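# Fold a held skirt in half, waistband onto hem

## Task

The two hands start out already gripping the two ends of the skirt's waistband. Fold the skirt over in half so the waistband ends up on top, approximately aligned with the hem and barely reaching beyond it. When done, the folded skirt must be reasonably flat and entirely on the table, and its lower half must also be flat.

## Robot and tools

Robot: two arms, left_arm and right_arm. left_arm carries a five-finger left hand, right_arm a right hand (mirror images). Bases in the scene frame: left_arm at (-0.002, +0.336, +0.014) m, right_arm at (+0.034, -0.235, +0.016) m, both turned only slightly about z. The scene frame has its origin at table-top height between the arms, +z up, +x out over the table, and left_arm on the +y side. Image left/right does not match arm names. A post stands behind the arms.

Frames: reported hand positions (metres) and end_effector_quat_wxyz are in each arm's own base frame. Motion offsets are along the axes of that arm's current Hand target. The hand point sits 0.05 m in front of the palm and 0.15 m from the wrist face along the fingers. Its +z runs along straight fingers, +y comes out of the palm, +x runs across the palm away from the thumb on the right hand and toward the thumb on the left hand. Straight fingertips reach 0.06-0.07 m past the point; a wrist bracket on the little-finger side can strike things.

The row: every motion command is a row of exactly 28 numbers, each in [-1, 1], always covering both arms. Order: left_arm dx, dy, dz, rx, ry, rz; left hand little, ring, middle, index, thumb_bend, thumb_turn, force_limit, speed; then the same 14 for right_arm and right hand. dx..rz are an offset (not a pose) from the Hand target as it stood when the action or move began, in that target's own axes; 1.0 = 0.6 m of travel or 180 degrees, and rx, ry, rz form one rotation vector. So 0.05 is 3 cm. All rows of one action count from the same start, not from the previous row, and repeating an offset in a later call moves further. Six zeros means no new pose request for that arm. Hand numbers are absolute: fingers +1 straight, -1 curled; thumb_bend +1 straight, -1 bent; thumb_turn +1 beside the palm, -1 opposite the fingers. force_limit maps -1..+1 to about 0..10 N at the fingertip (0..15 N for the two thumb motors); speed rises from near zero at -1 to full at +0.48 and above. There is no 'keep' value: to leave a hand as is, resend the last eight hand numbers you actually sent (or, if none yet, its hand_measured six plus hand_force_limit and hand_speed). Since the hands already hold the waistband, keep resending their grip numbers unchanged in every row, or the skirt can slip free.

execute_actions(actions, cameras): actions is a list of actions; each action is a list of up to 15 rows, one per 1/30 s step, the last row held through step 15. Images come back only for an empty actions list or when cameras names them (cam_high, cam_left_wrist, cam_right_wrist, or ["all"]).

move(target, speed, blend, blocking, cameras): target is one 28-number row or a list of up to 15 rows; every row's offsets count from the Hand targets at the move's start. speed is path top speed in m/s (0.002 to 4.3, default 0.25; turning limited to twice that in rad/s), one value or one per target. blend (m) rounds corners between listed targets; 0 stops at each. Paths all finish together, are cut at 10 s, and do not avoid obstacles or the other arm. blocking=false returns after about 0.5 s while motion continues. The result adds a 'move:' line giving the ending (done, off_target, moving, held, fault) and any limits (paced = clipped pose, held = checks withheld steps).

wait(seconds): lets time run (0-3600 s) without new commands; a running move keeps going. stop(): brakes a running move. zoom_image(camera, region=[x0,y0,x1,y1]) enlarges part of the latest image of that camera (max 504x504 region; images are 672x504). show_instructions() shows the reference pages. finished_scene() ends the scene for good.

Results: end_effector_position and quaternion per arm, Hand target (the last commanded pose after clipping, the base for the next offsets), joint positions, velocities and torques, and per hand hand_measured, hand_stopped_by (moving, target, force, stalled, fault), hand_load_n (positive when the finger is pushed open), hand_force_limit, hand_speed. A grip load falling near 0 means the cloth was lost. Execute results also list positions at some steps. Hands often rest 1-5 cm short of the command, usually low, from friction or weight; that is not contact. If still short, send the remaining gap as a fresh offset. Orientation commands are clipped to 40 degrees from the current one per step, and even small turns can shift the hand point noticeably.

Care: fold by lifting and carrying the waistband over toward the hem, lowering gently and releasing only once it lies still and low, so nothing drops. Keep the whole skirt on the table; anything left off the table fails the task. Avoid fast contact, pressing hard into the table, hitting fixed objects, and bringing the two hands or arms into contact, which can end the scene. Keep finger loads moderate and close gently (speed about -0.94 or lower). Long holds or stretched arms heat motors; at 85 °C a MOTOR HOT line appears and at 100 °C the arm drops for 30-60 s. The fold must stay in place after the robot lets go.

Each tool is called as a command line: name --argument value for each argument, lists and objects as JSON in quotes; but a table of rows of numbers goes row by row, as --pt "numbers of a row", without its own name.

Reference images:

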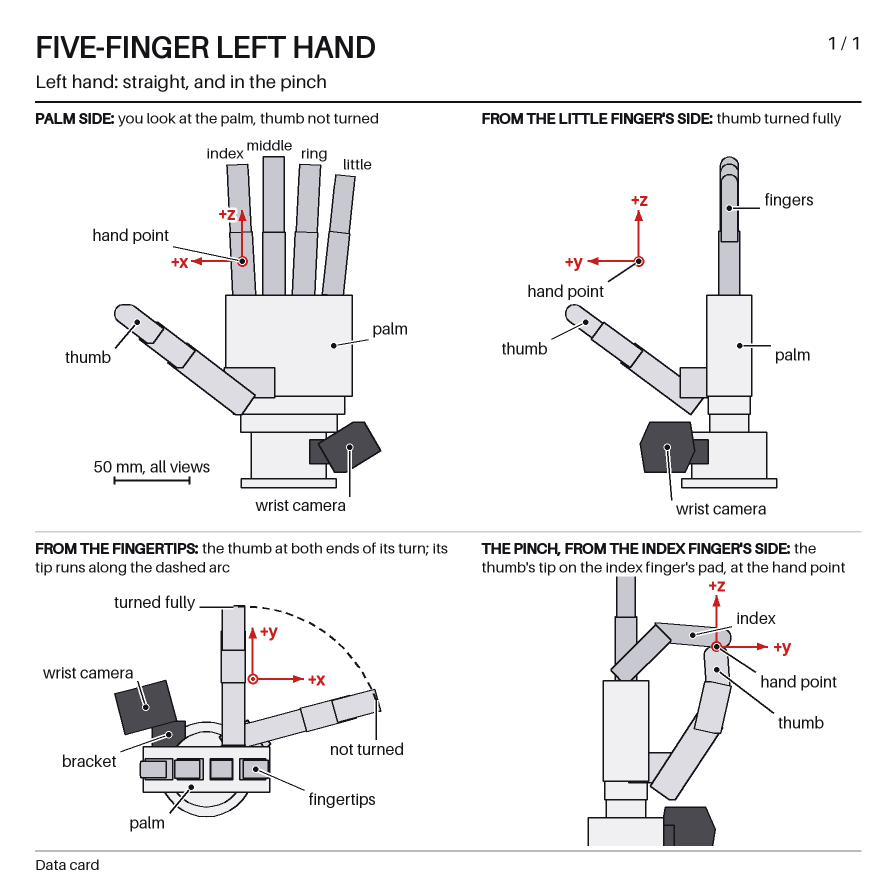

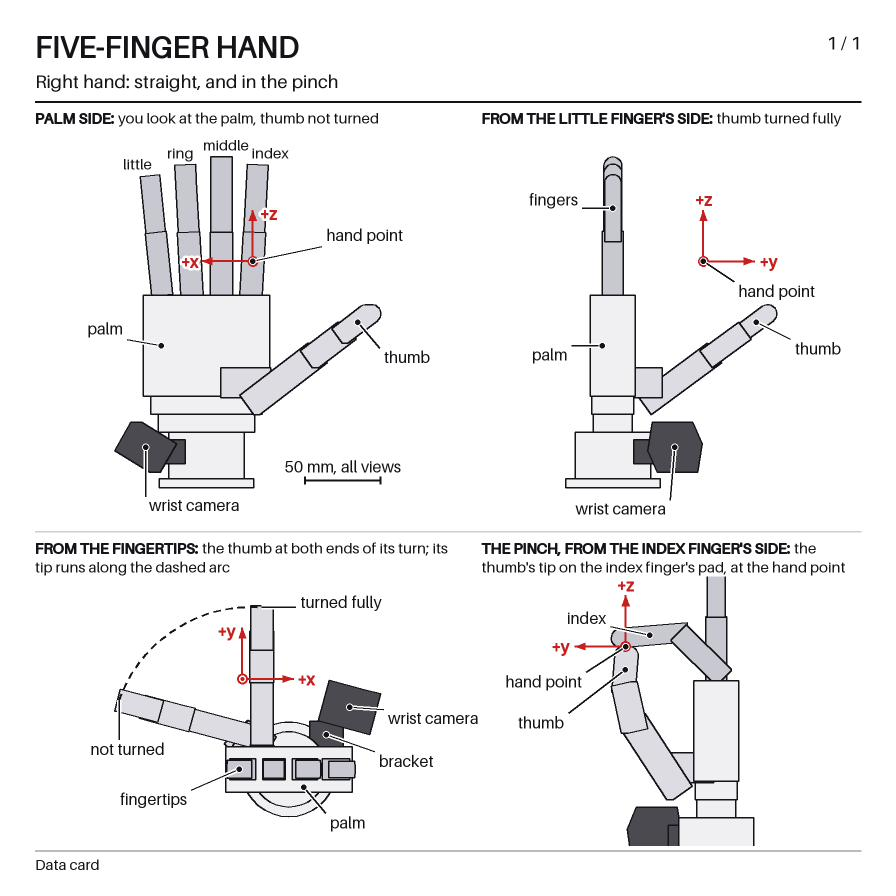

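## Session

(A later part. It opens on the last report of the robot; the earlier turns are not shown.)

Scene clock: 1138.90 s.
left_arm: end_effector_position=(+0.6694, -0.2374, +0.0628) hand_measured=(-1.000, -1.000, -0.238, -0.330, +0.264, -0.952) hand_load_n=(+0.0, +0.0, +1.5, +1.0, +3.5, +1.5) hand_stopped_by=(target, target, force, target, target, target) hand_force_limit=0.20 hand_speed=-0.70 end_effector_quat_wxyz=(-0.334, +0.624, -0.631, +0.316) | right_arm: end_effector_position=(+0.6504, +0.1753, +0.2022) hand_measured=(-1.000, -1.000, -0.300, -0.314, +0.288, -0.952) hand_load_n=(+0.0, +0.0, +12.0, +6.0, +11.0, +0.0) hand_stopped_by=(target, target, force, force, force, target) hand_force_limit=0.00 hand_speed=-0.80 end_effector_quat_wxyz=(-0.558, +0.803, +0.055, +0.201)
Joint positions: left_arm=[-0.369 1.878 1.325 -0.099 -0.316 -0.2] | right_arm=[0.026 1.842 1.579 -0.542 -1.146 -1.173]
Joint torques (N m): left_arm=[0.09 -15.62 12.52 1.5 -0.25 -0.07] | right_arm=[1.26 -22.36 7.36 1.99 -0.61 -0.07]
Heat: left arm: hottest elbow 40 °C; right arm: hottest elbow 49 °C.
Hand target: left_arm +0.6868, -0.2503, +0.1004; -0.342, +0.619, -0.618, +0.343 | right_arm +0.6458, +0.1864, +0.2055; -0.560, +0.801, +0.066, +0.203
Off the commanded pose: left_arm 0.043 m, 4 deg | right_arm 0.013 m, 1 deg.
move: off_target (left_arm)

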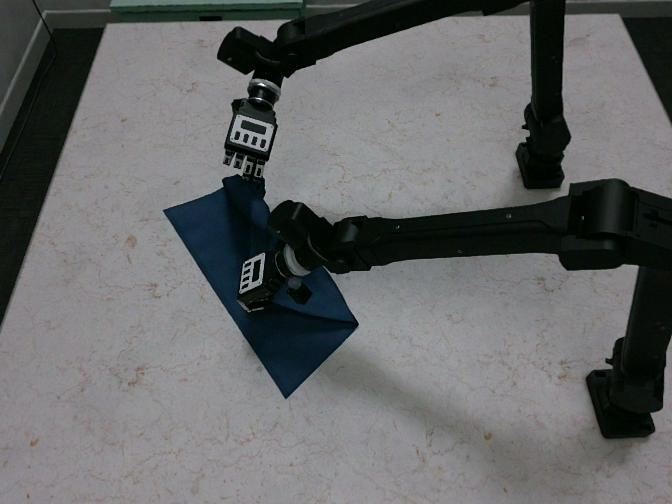

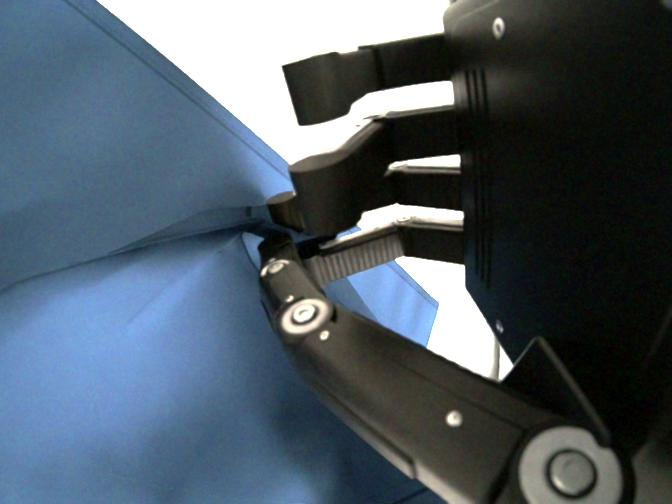

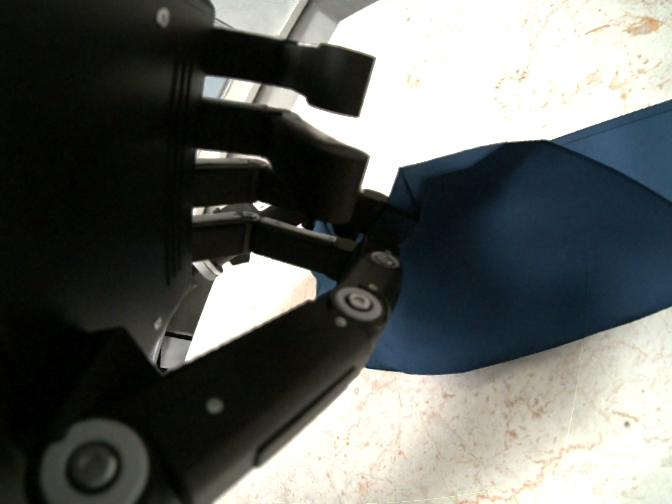

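move --target '[0,0,0,0,0,0,-1.0,-1.0,-0.36,-0.42,0.2,-0.952,0.4,-0.7,0,0,0,0,0,0,-1.0,-1.0,-0.302,-0.314,0.284,-0.952,0.0,-0.8]' --speed 0.06

move --target '[-0.0833,0.0328,0.0107,0,0,0,-1.0,-1.0,-0.36,-0.42,0.2,-0.952,0.4,-0.7,0.1027,0.1207,0.0668,0,0,0,-1.0,-1.0,-0.302,-0.314,0.284,-0.952,0.0,-0.8]' --speed 0.08 --cameras '["all"]'

Scene clock: 1185.70 s.
left_arm: end_effector_position=(+0.6693, -0.2374, +0.0628) hand_measured=(-1.000, -1.000, -0.290, -0.380, +0.228, -0.952) hand_load_n=(+0.0, +0.0, +7.0, +9.5, +10.0, +1.0) hand_stopped_by=(target, target, force, force, force, target) hand_force_limit=0.40 hand_speed=-0.70 end_effector_quat_wxyz=(-0.334, +0.624, -0.631, +0.316) | right_arm: end_effector_position=(+0.6504, +0.1753, +0.2022) hand_measured=(-1.000, -1.000, -0.300, -0.314, +0.288, -0.952) hand_load_n=(+0.0, +0.0, +12.0, +6.0, +11.0, +0.0) hand_stopped_by=(target, target, force, force, force, target) hand_force_limit=0.00 hand_speed=-0.80 end_effector_quat_wxyz=(-0.558, +0.803, +0.055, +0.201)
Joint positions: left_arm=[-0.369 1.878 1.325 -0.099 -0.316 -0.2] | right_arm=[0.026 1.842 1.579 -0.542 -1.146 -1.173]
Joint torques (N m): left_arm=[0.09 -15.68 12.53 1.48 -0.25 -0.08] | right_arm=[1.2 -22.36 7.36 1.99 -0.62 -0.06]
Heat: left arm: hottest elbow 44 °C; right arm: hottest elbow 49 °C.
Hand target: left_arm +0.6867, -0.2503, +0.1004; -0.342, +0.619, -0.618, +0.343 | right_arm +0.6458, +0.1864, +0.2055; -0.560, +0.801, +0.066, +0.203
Off the commanded pose: left_arm 0.043 m, 4 deg | right_arm 0.013 m, 1 deg.
move: done

Scene clock: 1187.77 s.
left_arm: end_effector_position=(+0.6785, -0.2054, +0.0663) hand_measured=(-1.000, -1.000, -0.290, -0.380, +0.228, -0.952) hand_load_n=(+0.0, +0.0, +6.5, +9.0, +10.0, +1.0) hand_stopped_by=(target, target, force, force, force, target) hand_force_limit=0.40 hand_speed=-0.70 end_effector_quat_wxyz=(-0.333, +0.623, -0.624, +0.333) | right_arm: end_effector_position=(+0.7205, +0.1830, +0.1506) hand_measured=(-1.000, -1.000, -0.300, -0.314, +0.288, -0.952) hand_load_n=(+0.0, +0.5, +12.0, +5.5, +10.5, +0.0) hand_stopped_by=(target, target, force, force, force, target) hand_force_limit=0.00 hand_speed=-0.80 end_effector_quat_wxyz=(-0.560, +0.803, +0.055, +0.196)
Joint positions: left_arm=[-0.306 1.862 1.29 -0.039 -0.253 -0.173] | right_arm=[0.033 2.07 1.793 -0.53 -1.148 -1.165]
Joint torques (N m): left_arm=[1.32 -15.44 7.8 2.61 -0.19 0.1] | right_arm=[0.56 -22.07 12.46 1.16 -0.55 -0.11]
Heat: left arm: hottest elbow 44 °C; right arm: hottest elbow 50 °C.
Hand target: left_arm +0.6818, -0.2002, +0.0801; -0.342, +0.619, -0.618, +0.343 | right_arm +0.7359, +0.1895, +0.1553; -0.560, +0.801, +0.066, +0.203
Off the commanded pose: left_arm 0.015 m, 2 deg | right_arm 0.017 m, 2 deg.
move: off_target (left_arm, right_arm)

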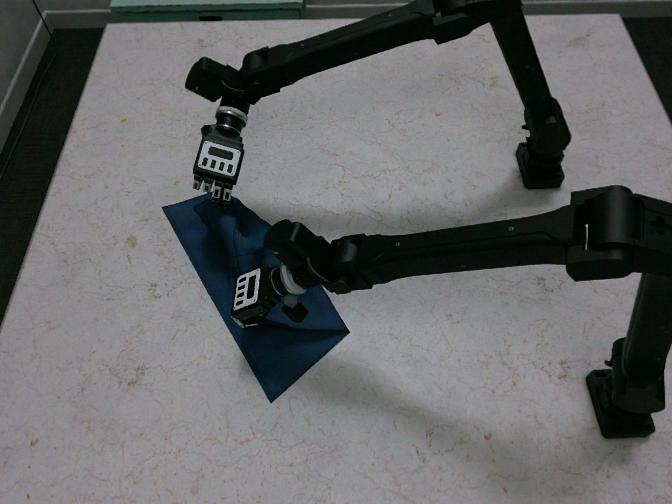

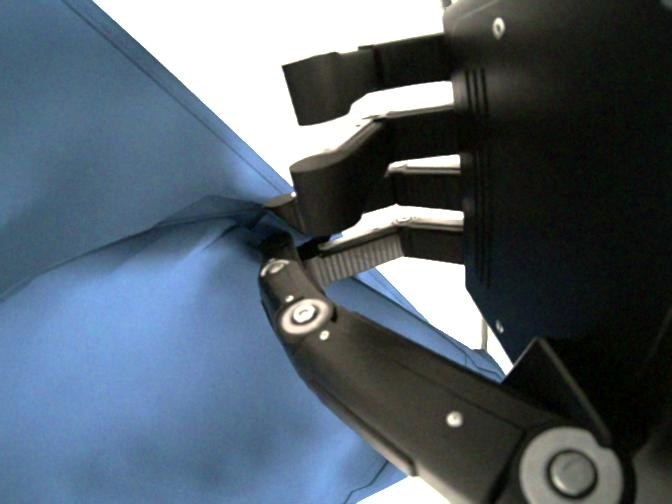

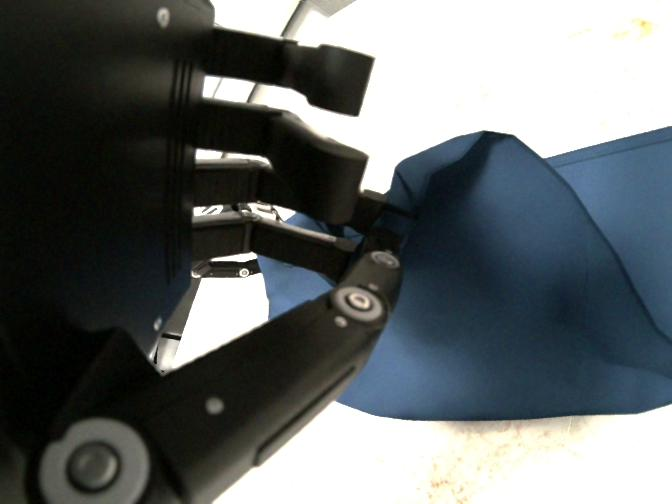

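move --target '[-0.1083,0.0573,0.0653,0,0,0,-1.0,-1.0,-0.36,-0.42,0.2,-0.952,0.4,-0.7,0.0658,0.2187,0.0962,0,0,0,-1.0,-1.0,-0.302,-0.314,0.284,-0.952,0.0,-0.8]' --speed 0.08 --cameras '["all"]'

zoom_image --camera "cam_high" --region '[130, 140, 390, 420]'

Scene clock: 1203.40 s.
left_arm: end_effector_position=(+0.6978, -0.1530, +0.0481) hand_measured=(-1.000, -1.000, -0.290, -0.380, +0.228, -0.952) hand_load_n=(+0.0, +0.0, +7.0, +9.0, +10.5, +1.5) hand_stopped_by=(target, target, force, force, force, target) hand_force_limit=0.40 hand_speed=-0.70 end_effector_quat_wxyz=(-0.337, +0.617, -0.614, +0.359) | right_arm: end_effector_position=(+0.8127, +0.1995, +0.0489) hand_measured=(-1.000, -1.000, -0.300, -0.314, +0.288, -0.952) hand_load_n=(+0.0, -0.5, +13.0, +4.0, +10.5, +0.0) hand_stopped_by=(target, target, force, force, force, target) hand_force_limit=0.00 hand_speed=-0.80 end_effector_quat_wxyz=(-0.567, +0.799, +0.061, +0.189)
Joint positions: left_arm=[-0.202 1.895 1.247 0.1 -0.147 -0.125] | right_arm=[0.047 2.45 2.191 -0.539 -1.162 -1.153]
Joint torques (N m): left_arm=[2.49 -12.75 7.13 2.39 -0.44 0.23] | right_arm=[-0.79 -25.7 12.53 1.03 -0.14 -0.28]
Heat: left arm: hottest elbow 43 °C; right arm: hottest elbow 54 °C.
Hand target: left_arm +0.6967, -0.1354, +0.0301; -0.342, +0.619, -0.618, +0.343 | right_arm +0.8300, +0.1898, +0.0403; -0.560, +0.801, +0.066, +0.203
Off the commanded pose: left_arm 0.025 m, 2 deg | right_arm 0.022 m, 2 deg.
move: off_target (left_arm, right_arm)

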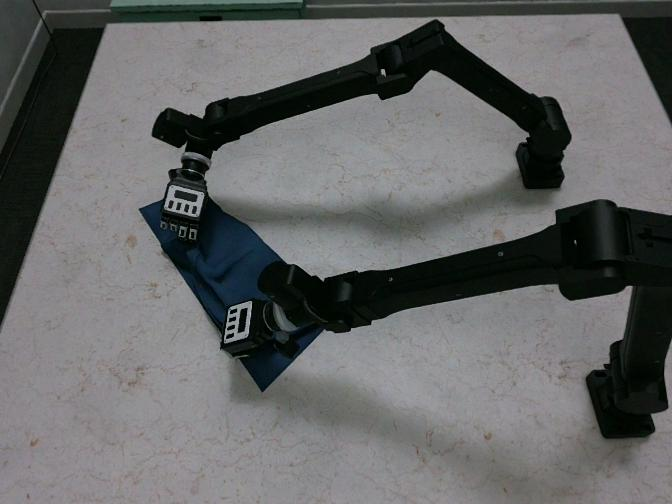

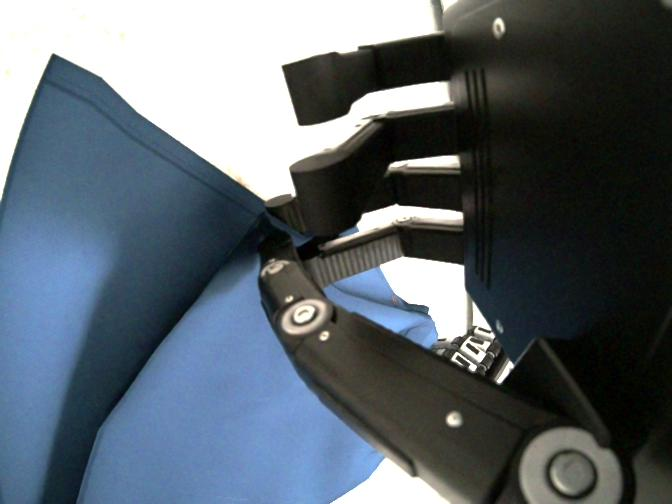

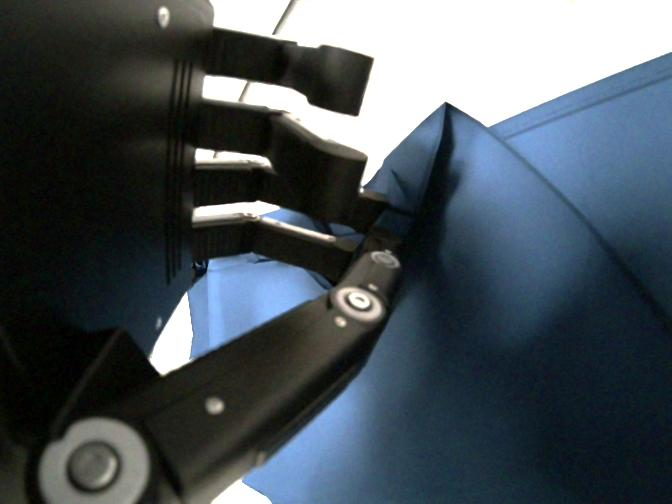

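Scaled by 1.800 from the camera's image (finer frame: 960x720).

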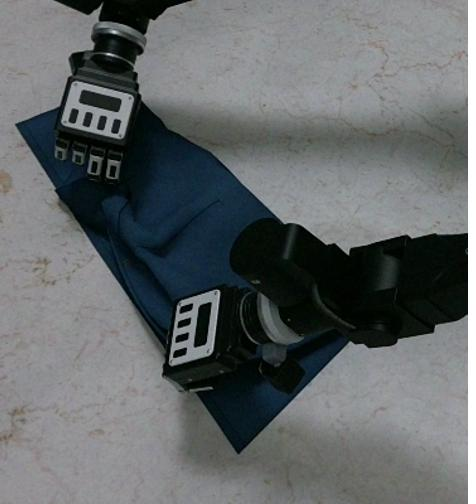

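zoom_image --camera "cam_left_wrist" --region '[0, 50, 450, 500]'

zoom_image --camera "cam_high" --region '[130, 190, 280, 400]'

Scaled by 1.120 from the camera's image (finer frame: 960x720).

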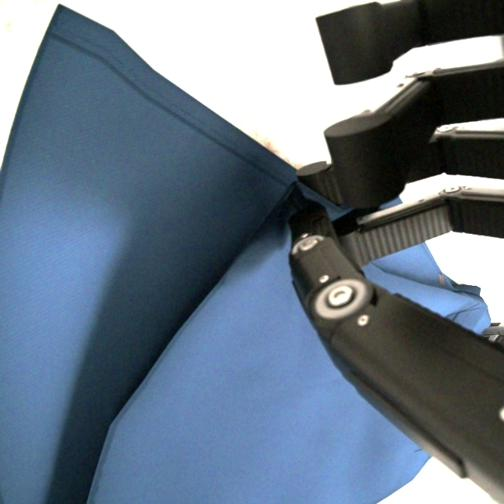

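Scaled by 2.400 from the camera's image (finer frame: 960x720).

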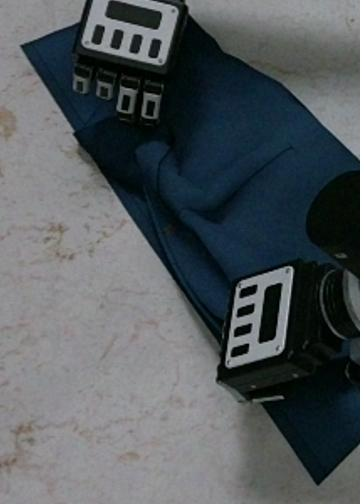

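move --target '[-0.0333,0.0305,0.03,0,0,0,-1.0,-1.0,-0.36,-0.42,0.2,-0.952,0.4,-0.7,-0.0105,0.044,-0.0022,0,0,0,-1.0,-1.0,-0.302,-0.314,0.284,-0.952,0.0,-0.8]' --speed 0.05 --cameras '["all"]'

zoom_image --camera "cam_high" --region '[130, 190, 280, 400]'

Scene clock: 1243.57 s.
left_arm: end_effector_position=(+0.7043, -0.1431, +0.0285) hand_measured=(-1.000, -1.000, -0.290, -0.380, +0.228, -0.952) hand_load_n=(+0.0, +0.0, +7.0, +9.0, +10.5, +1.5) hand_stopped_by=(target, target, force, force, force, target) hand_force_limit=0.40 hand_speed=-0.70 end_effector_quat_wxyz=(-0.334, +0.614, -0.614, +0.368) | right_arm: end_effector_position=(+0.8136, +0.2007, +0.0416) hand_measured=(-1.000, -1.000, -0.300, -0.314, +0.288, -0.952) hand_load_n=(+0.0, +0.0, +12.5, +4.0, +11.5, +0.0) hand_stopped_by=(target, target, force, force, force, target) hand_force_limit=0.00 hand_speed=-0.80 end_effector_quat_wxyz=(-0.570, +0.796, +0.068, +0.189)
Joint positions: left_arm=[-0.178 1.936 1.241 0.161 -0.113 -0.114] | right_arm=[0.047 2.467 2.201 -0.54 -1.175 -1.171]
Joint torques (N m): left_arm=[3.49 -12.57 6.79 2.21 -0.57 0.29] | right_arm=[-1.79 -24.35 11.73 1.37 0 -0.35]
Heat: left arm: hottest elbow 41 °C; right arm: hottest elbow 62 °C.
Hand target: left_arm +0.7024, -0.1153, +0.0051; -0.342, +0.619, -0.618, +0.343 | right_arm +0.8327, +0.1798, +0.0151; -0.560, +0.801, +0.066, +0.203
Off the commanded pose: left_arm 0.036 m, 3 deg | right_arm 0.039 m, 2 deg.
move: off_target (left_arm, right_arm)

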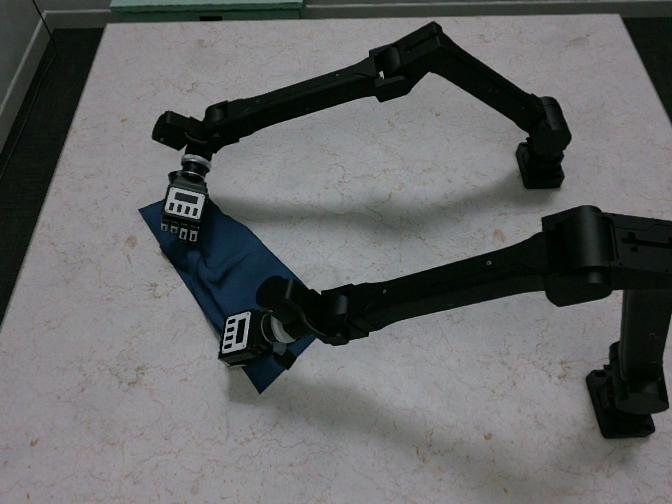

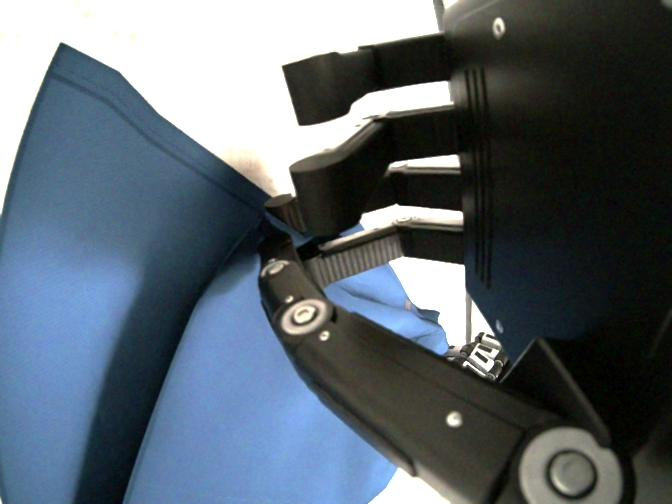

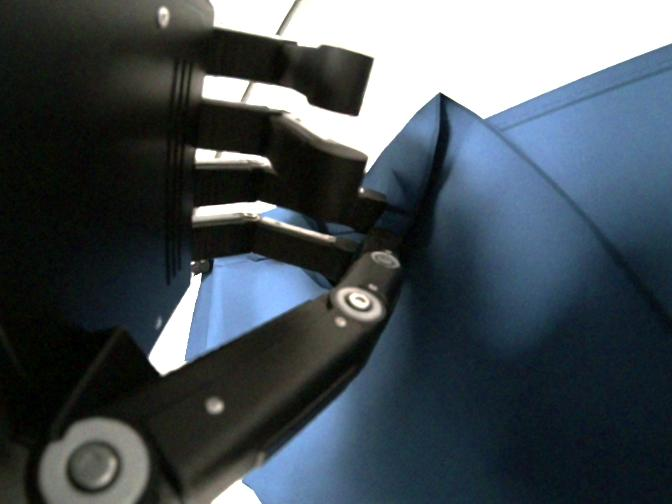

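Scaled by 2.400 from the camera's image (finer frame: 960x720).

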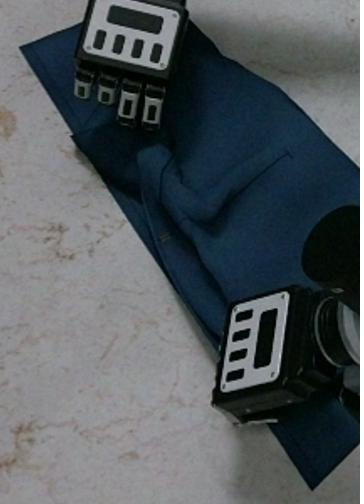

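move --target '[0,0,0,0,0,0,-1.0,-1.0,-0.36,-0.42,0.2,-0.952,0.4,-0.7,0.01,-0.0218,-0.0073,0,0,0,-1.0,-1.0,0.6,0.6,0.284,-0.952,0.0,-0.6]' --speed 0.05 --cameras '["all"]'

zoom_image --camera "cam_high" --region '[130, 190, 280, 400]'

Scene clock: 1264.20 s.
left_arm: end_effector_position=(+0.7050, -0.1262, +0.0232) hand_measured=(-1.000, -1.000, -0.290, -0.380, +0.228, -0.952) hand_load_n=(+0.0, +0.0, +6.0, +9.5, +10.5, +1.5) hand_stopped_by=(target, target, force, force, force, target) hand_force_limit=0.40 hand_speed=-0.70 end_effector_quat_wxyz=(-0.342, +0.615, -0.614, +0.356) | right_arm: end_effector_position=(+0.8241, +0.1844, +0.0444) hand_measured=(-1.000, -1.000, +0.600, +0.600, +0.286, -0.952) hand_load_n=(+0.0, +0.0, +0.0, -0.5, +0.0, +0.0) hand_stopped_by=(target, target, target, target, force, target) hand_force_limit=0.00 hand_speed=-0.60 end_effector_quat_wxyz=(-0.561, +0.799, +0.068, +0.205)
Joint positions: left_arm=[-0.159 1.94 1.237 0.161 -0.12 -0.093] | right_arm=[0.03 2.473 2.224 -0.549 -1.159 -1.19]
Joint torques (N m): left_arm=[1.79 -12.81 7.13 2.26 -0.32 0.11] | right_arm=[-0.44 -25.82 11.88 0.75 -0.58 -0.13]
Heat: left arm: hottest elbow 40 °C; right arm: hottest elbow 59 °C.
Hand target: left_arm +0.7024, -0.1153, +0.0051; -0.342, +0.619, -0.618, +0.343 | right_arm +0.8327, +0.1799, +0.0303; -0.560, +0.801, +0.066, +0.203
Off the commanded pose: left_arm 0.021 m, 2 deg | right_arm 0.017 m, 0 deg.
move: off_target (right_arm)

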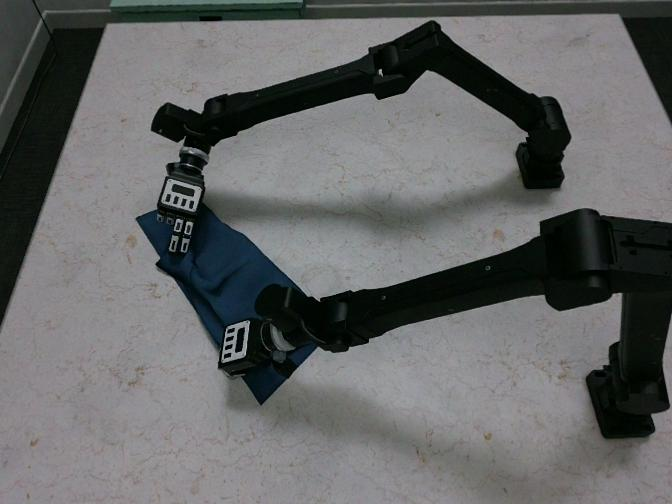

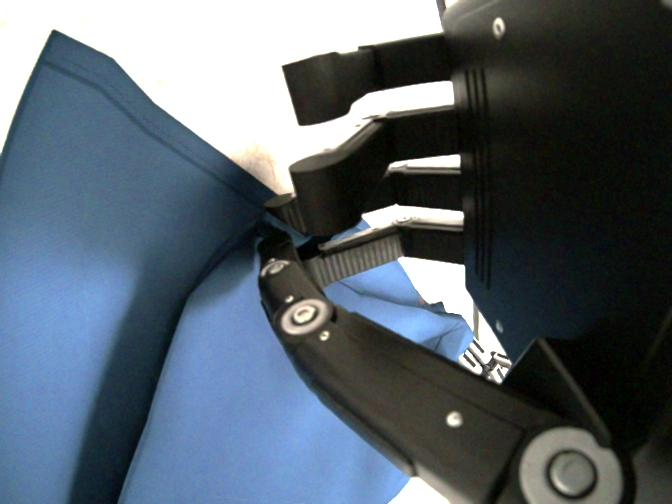

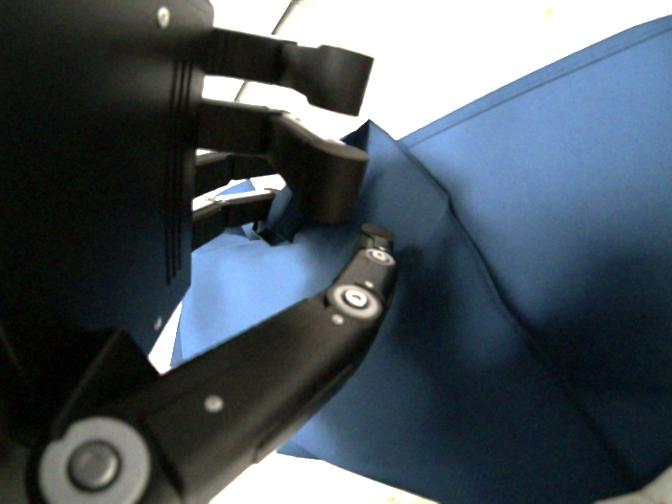

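Scaled by 2.400 from the camera's image (finer frame: 960x720).

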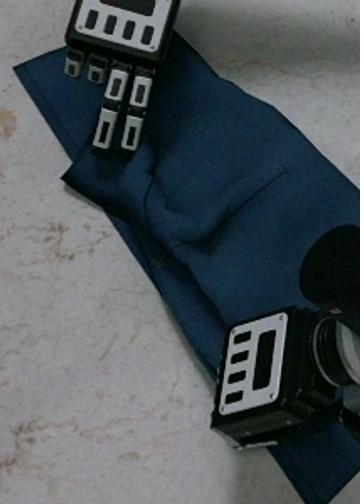

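move --pt "0 0 0 0 0 0 -1.0 -1.0 -0.36 -0.42 0.2 -0.952 0.4 -0.7 0.0549 -0.11 -0.0544 0 0 0 -1.0 -1.0 0.6 0.6 0.284 -0.952 0.0 -0.6" --pt "0 0 0 0 0 0 -1.0 -1.0 -0.36 -0.42 0.2 -0.952 0.4 -0.7 -0.0585 -0.183 -0.2209 0 0 0 -1.0 -1.0 0.6 0.6 0.284 -0.952 0.0 -0.6" --speed 0.12 --blend 0.03 --cameras '["all"]'

zoom_image --camera "cam_high" --region '[120, 180, 360, 420]'

Scene clock: 1281.60 s.
left_arm: end_effector_position=(+0.7049, -0.1261, +0.0232) hand_measured=(-1.000, -1.000, -0.290, -0.380, +0.228, -0.952) hand_load_n=(+0.0, -0.5, +6.5, +9.0, +10.5, +1.5) hand_stopped_by=(target, target, force, force, force, target) hand_force_limit=0.40 hand_speed=-0.70 end_effector_quat_wxyz=(-0.342, +0.615, -0.615, +0.356) | right_arm: end_effector_position=(+0.7364, +0.1097, +0.1526) hand_measured=(-1.000, -1.000, +0.600, +0.600, +0.286, -0.952) hand_load_n=(+0.0, +0.0, +0.0, +0.0, +0.0, +0.0) hand_stopped_by=(target, target, target, target, force, target) hand_force_limit=0.00 hand_speed=-0.60 end_effector_quat_wxyz=(-0.560, +0.799, +0.073, +0.206)
Joint positions: left_arm=[-0.159 1.94 1.237 0.161 -0.12 -0.091] | right_arm=[-0.074 2.141 1.94 -0.81 -1.224 -1.428]
Joint torques (N m): left_arm=[1.79 -12.75 7.12 2.28 -0.32 0.11] | right_arm=[-0.91 -26.34 7.08 0.54 -0.74 -0.16]
Heat: left arm: hottest elbow 40 °C; right arm: hottest elbow 59 °C.
Hand target: left_arm +0.7024, -0.1154, +0.0051; -0.342, +0.619, -0.618, +0.343 | right_arm +0.7310, +0.1020, +0.1503; -0.560, +0.801, +0.066, +0.203
Off the commanded pose: left_arm 0.021 m, 2 deg | right_arm 0.010 m, 1 deg.
move: done

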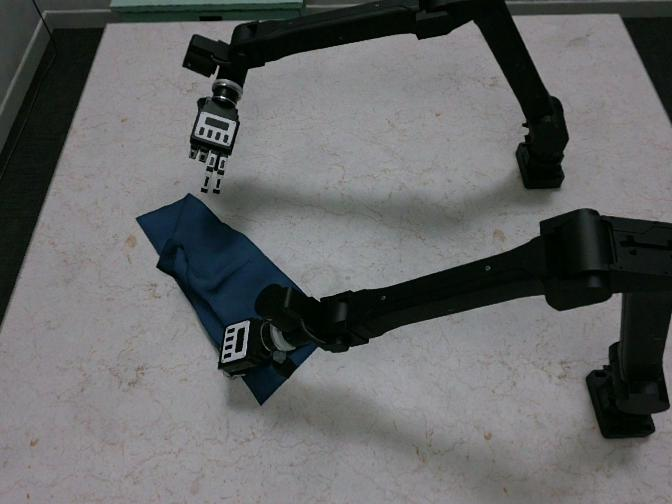

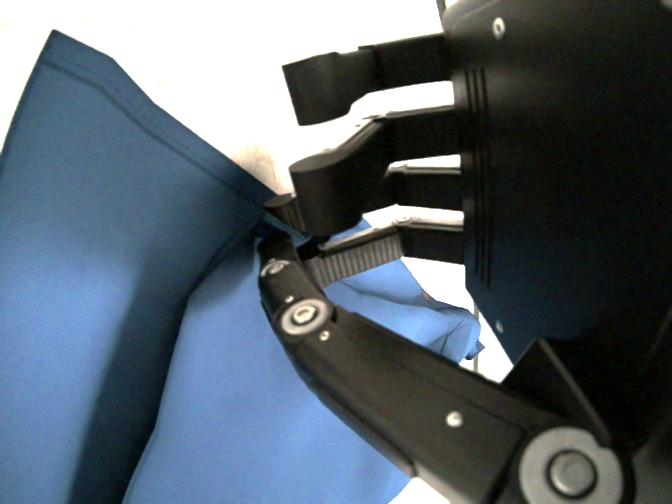

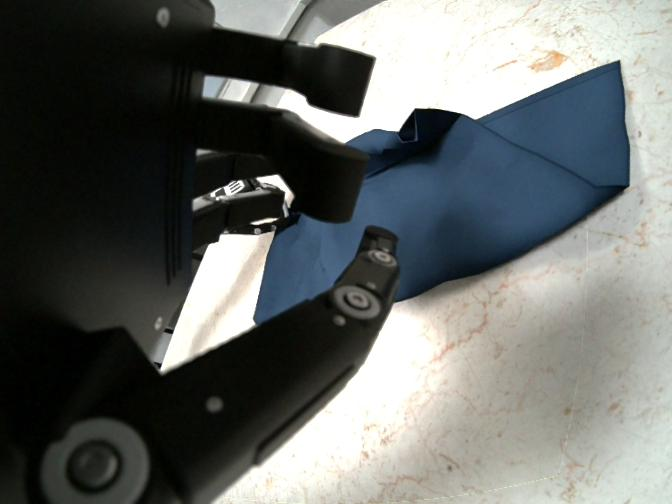

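Scaled by 2.100 from the camera's image (finer frame: 960x720).

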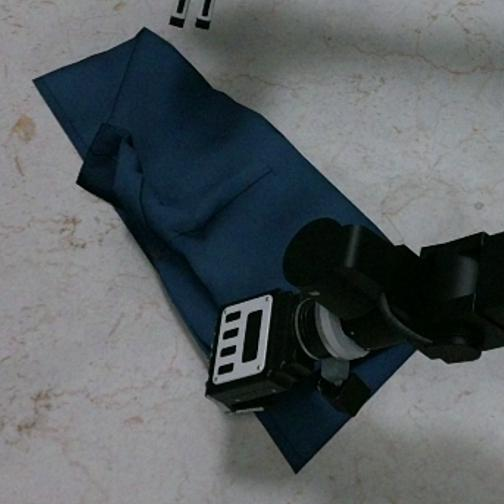

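move --target '[0,-0.0212,-0.0133,0,0,0,-1.0,-1.0,0.5,0.5,0.2,-0.952,0.4,-0.6,0,0,0,0,0,0,-1.0,-1.0,0.6,0.6,0.284,-0.952,0.0,-0.6]' --speed 0.05 --cameras '["cam_high","cam_left_wrist"]'

Scene clock: 1304.30 s.
left_arm: end_effector_position=(+0.7022, -0.1227, +0.0197) hand_measured=(-1.000, -1.000, +0.500, +0.500, +0.226, -0.952) hand_load_n=(+0.0, +0.0, +0.0, -0.5, +0.0, +0.0) hand_stopped_by=(target, target, target, target, force, target) hand_force_limit=0.40 hand_speed=-0.60 end_effector_quat_wxyz=(-0.340, +0.618, -0.618, +0.348) | right_arm: end_effector_position=(+0.7364, +0.1097, +0.1526) hand_measured=(-1.000, -1.000, +0.600, +0.600, +0.286, -0.952) hand_load_n=(+0.0, +0.0, +0.0, +0.0, +0.0, +0.0) hand_stopped_by=(target, target, target, target, force, target) hand_force_limit=0.00 hand_speed=-0.60 end_effector_quat_wxyz=(-0.560, +0.799, +0.073, +0.207)
Joint positions: left_arm=[-0.155 1.94 1.237 0.144 -0.121 -0.088] | right_arm=[-0.074 2.141 1.94 -0.81 -1.224 -1.429]
Joint torques (N m): left_arm=[1.49 -14.51 7.87 1.57 -0.27 0.08] | right_arm=[-0.85 -26.46 7.09 0.53 -0.74 -0.16]
Heat: left arm: hottest elbow 40 °C; right arm: hottest elbow 57 °C.
Hand target: left_arm +0.7024, -0.1154, +0.0202; -0.342, +0.619, -0.618, +0.343 | right_arm +0.7310, +0.1020, +0.1503; -0.560, +0.801, +0.066, +0.203
Off the commanded pose: left_arm 0.007 m, 1 deg | right_arm 0.010 m, 1 deg.
move: done

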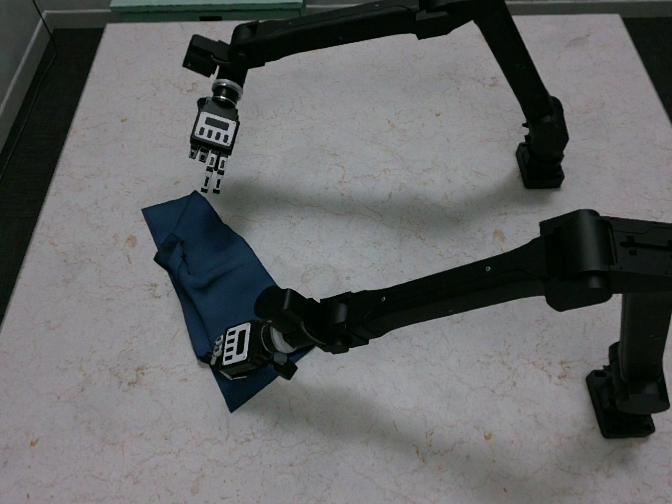

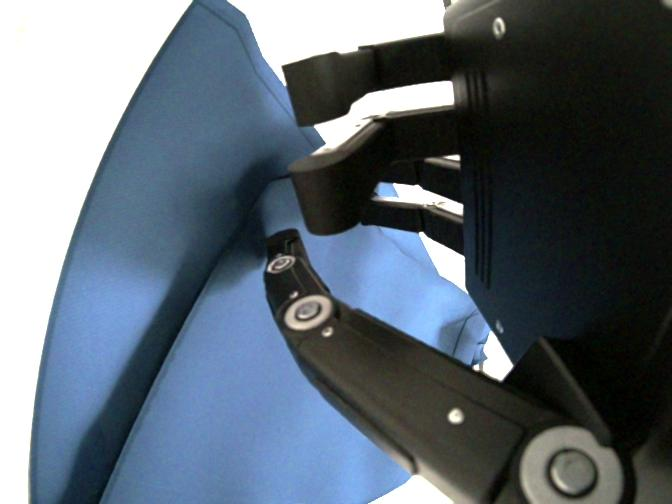

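move --pt "0 -0.1131 -0.0707 0 0 0 -1.0 -1.0 0.5 0.5 0.2 -0.952 0.4 -0.6 0 0 0 0 0 0 -1.0 -1.0 0.6 0.6 0.284 -0.952 0.0 -0.6" --pt "-0.1333 -0.0247 -0.3692 0 0 0 -1.0 -1.0 0.5 0.5 0.2 -0.952 0.4 -0.6 0 0 0 0 0 0 -1.0 -1.0 0.6 0.6 0.284 -0.952 0.0 -0.6" --speed 0.15 --blend 0.03 --cameras '["all"]'

zoom_image --camera "cam_high" --region '[120, 180, 360, 420]'

Scene clock: 1318.00 s.
left_arm: end_effector_position=(+0.5269, -0.0397, +0.1503) hand_measured=(-1.000, -1.000, +0.500, +0.500, +0.226, -0.952) hand_load_n=(+0.0, +0.0, +0.0, +0.0, +0.0, +0.0) hand_stopped_by=(target, target, target, target, force, target) hand_force_limit=0.40 hand_speed=-0.60 end_effector_quat_wxyz=(-0.342, +0.619, -0.617, +0.347) | right_arm: end_effector_position=(+0.7364, +0.1097, +0.1526) hand_measured=(-1.000, -1.000, +0.600, +0.600, +0.286, -0.952) hand_load_n=(+0.0, +0.0, +0.0, +0.0, +0.0, +0.0) hand_stopped_by=(target, target, target, target, force, target) hand_force_limit=0.00 hand_speed=-0.60 end_effector_quat_wxyz=(-0.560, +0.799, +0.073, +0.207)
Joint positions: left_arm=[-0.018 1.308 0.843 -0.088 -0.01 -0.015] | right_arm=[-0.074 2.141 1.94 -0.81 -1.224 -1.429]
Joint torques (N m): left_arm=[1.44 -8.18 8.31 1.54 -0.05 0.07] | right_arm=[-0.79 -26.29 7.08 0.54 -0.74 -0.16]
Heat: left arm: hottest elbow 40 °C; right arm: hottest elbow 56 °C.
Hand target: left_arm +0.5223, -0.0353, +0.1500; -0.342, +0.619, -0.619, +0.343 | right_arm +0.7310, +0.1020, +0.1503; -0.560, +0.801, +0.066, +0.203
Off the commanded pose: left_arm 0.006 m, 0 deg | right_arm 0.010 m, 1 deg.
move: done

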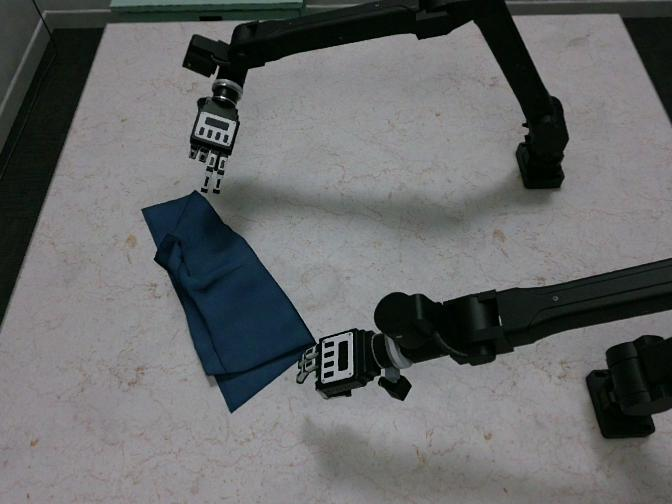

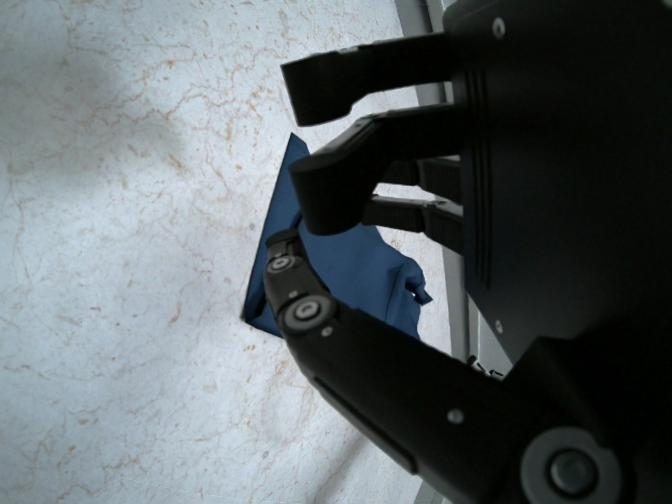

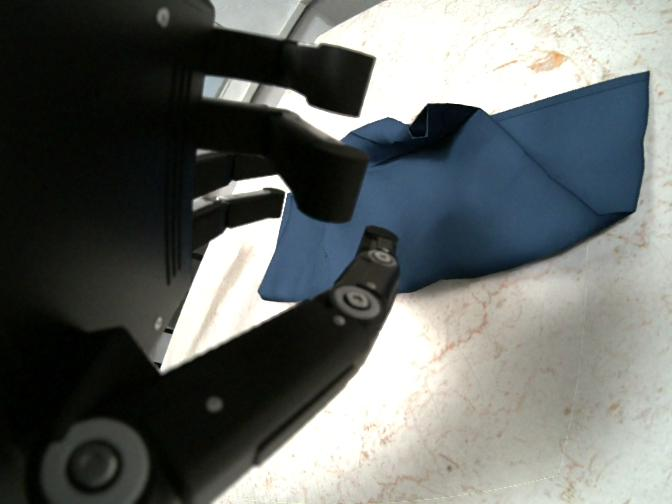

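Scaled by 2.100 from the camera's image (finer frame: 960x720).

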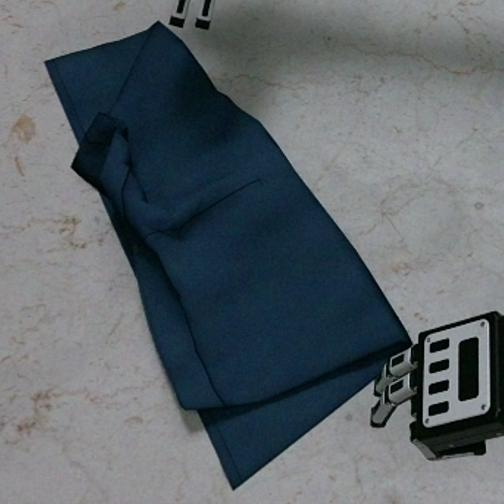

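zoom_image --camera "cam_right_wrist" --region '[250, 60, 672, 330]'

zoom_image --camera "cam_high" --region '[130, 185, 270, 325]'

Scaled by 1.194 from the camera's image (finer frame: 960x720).

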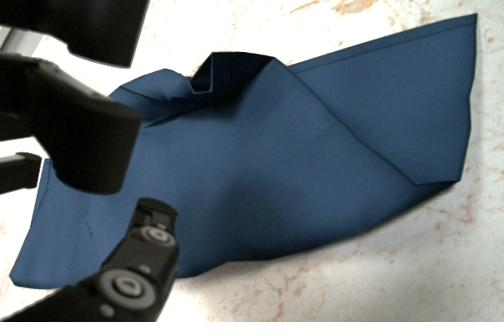

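Scaled by 3.600 from the camera's image (finer frame: 960x720).

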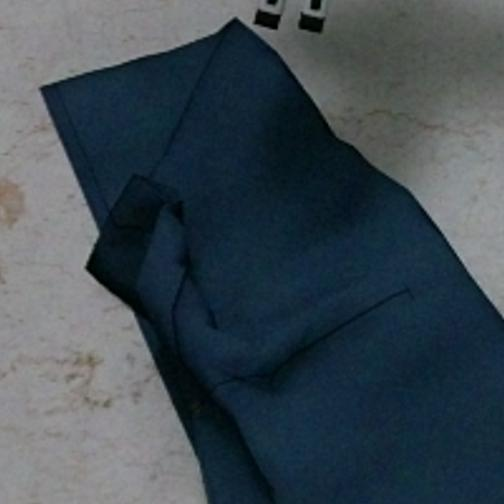

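move --target '[0,0,0,0,0,0,-1.0,-1.0,0.5,0.5,0.2,-0.952,0.4,-0.6,0.0602,0.0388,0.1387,-0.1078,0.028,0.1584,1.0,1.0,1.0,1.0,0.6,1.0,0.0,0.0]' --speed 0.15 --cameras '["all"]'

zoom_image --camera "cam_high" --region '[120, 140, 280, 300]'

Scene clock: 1397.10 s.
left_arm: end_effector_position=(+0.5269, -0.0397, +0.1503) hand_measured=(-1.000, -1.000, +0.500, +0.500, +0.226, -0.952) hand_load_n=(+0.0, +0.0, +0.0, +0.0, +0.0, +0.0) hand_stopped_by=(target, target, target, target, force, target) hand_force_limit=0.40 hand_speed=-0.60 end_effector_quat_wxyz=(-0.342, +0.618, -0.617, +0.347) | right_arm: end_effector_position=(+0.7854, +0.1560, +0.1302) hand_measured=(+1.000, +1.000, +1.000, +1.000, +0.600, +1.000) hand_load_n=(-0.5, +0.0, +0.0, +0.0, +0.0, +0.0) hand_stopped_by=(target, target, target, target, target, target) hand_force_limit=0.00 hand_speed=0.00 end_effector_quat_wxyz=(-0.454, +0.863, -0.193, +0.110)
Joint positions: left_arm=[-0.018 1.308 0.843 -0.088 -0.01 -0.015] | right_arm=[0.04 2.334 2.316 -0.943 -0.813 -0.823]
Joint torques (N m): left_arm=[1.44 -8.18 8.31 1.52 -0.05 0.08] | right_arm=[0.85 -24.88 12.37 0.76 -0.46 0.03]
Heat: left arm: hottest elbow 41 °C; right arm: hottest elbow 54 °C.
Hand target: left_arm +0.5223, -0.0353, +0.1500; -0.342, +0.619, -0.619, +0.343 | right_arm +0.7924, +0.1658, +0.1202; -0.453, +0.865, -0.192, +0.102
Off the commanded pose: left_arm 0.006 m, 0 deg | right_arm 0.016 m, 1 deg.
move: off_target (right_arm)

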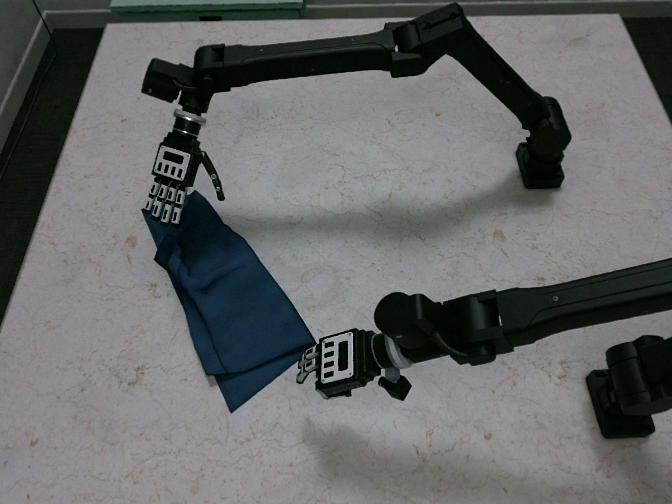

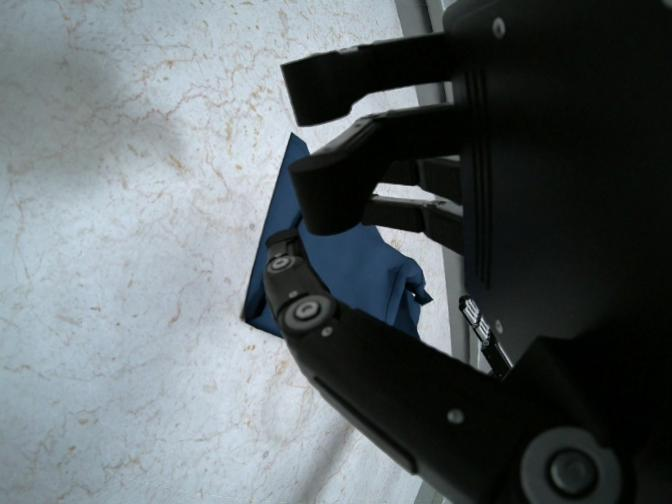

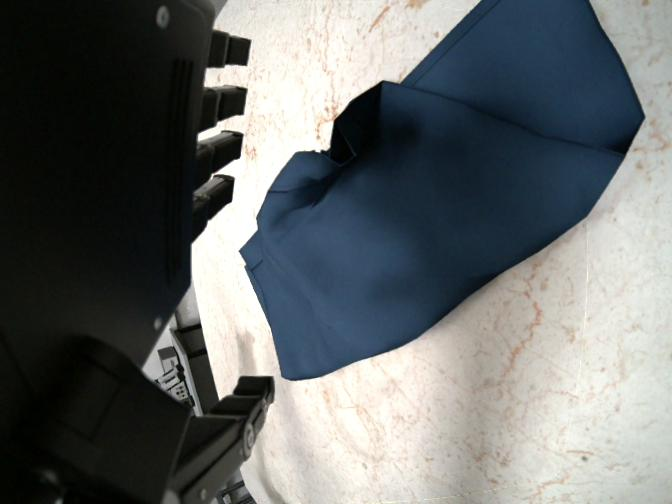

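Scaled by 3.150 from the camera's image (finer frame: 960x720).

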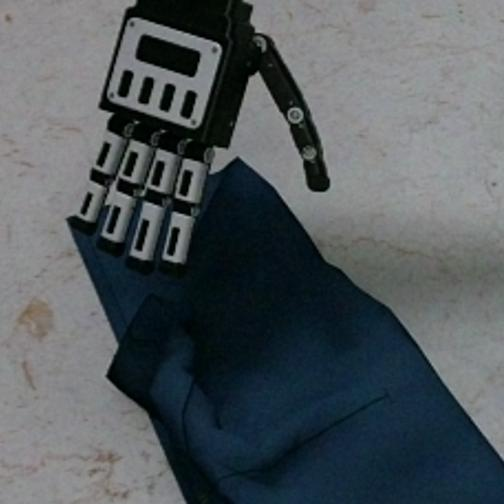

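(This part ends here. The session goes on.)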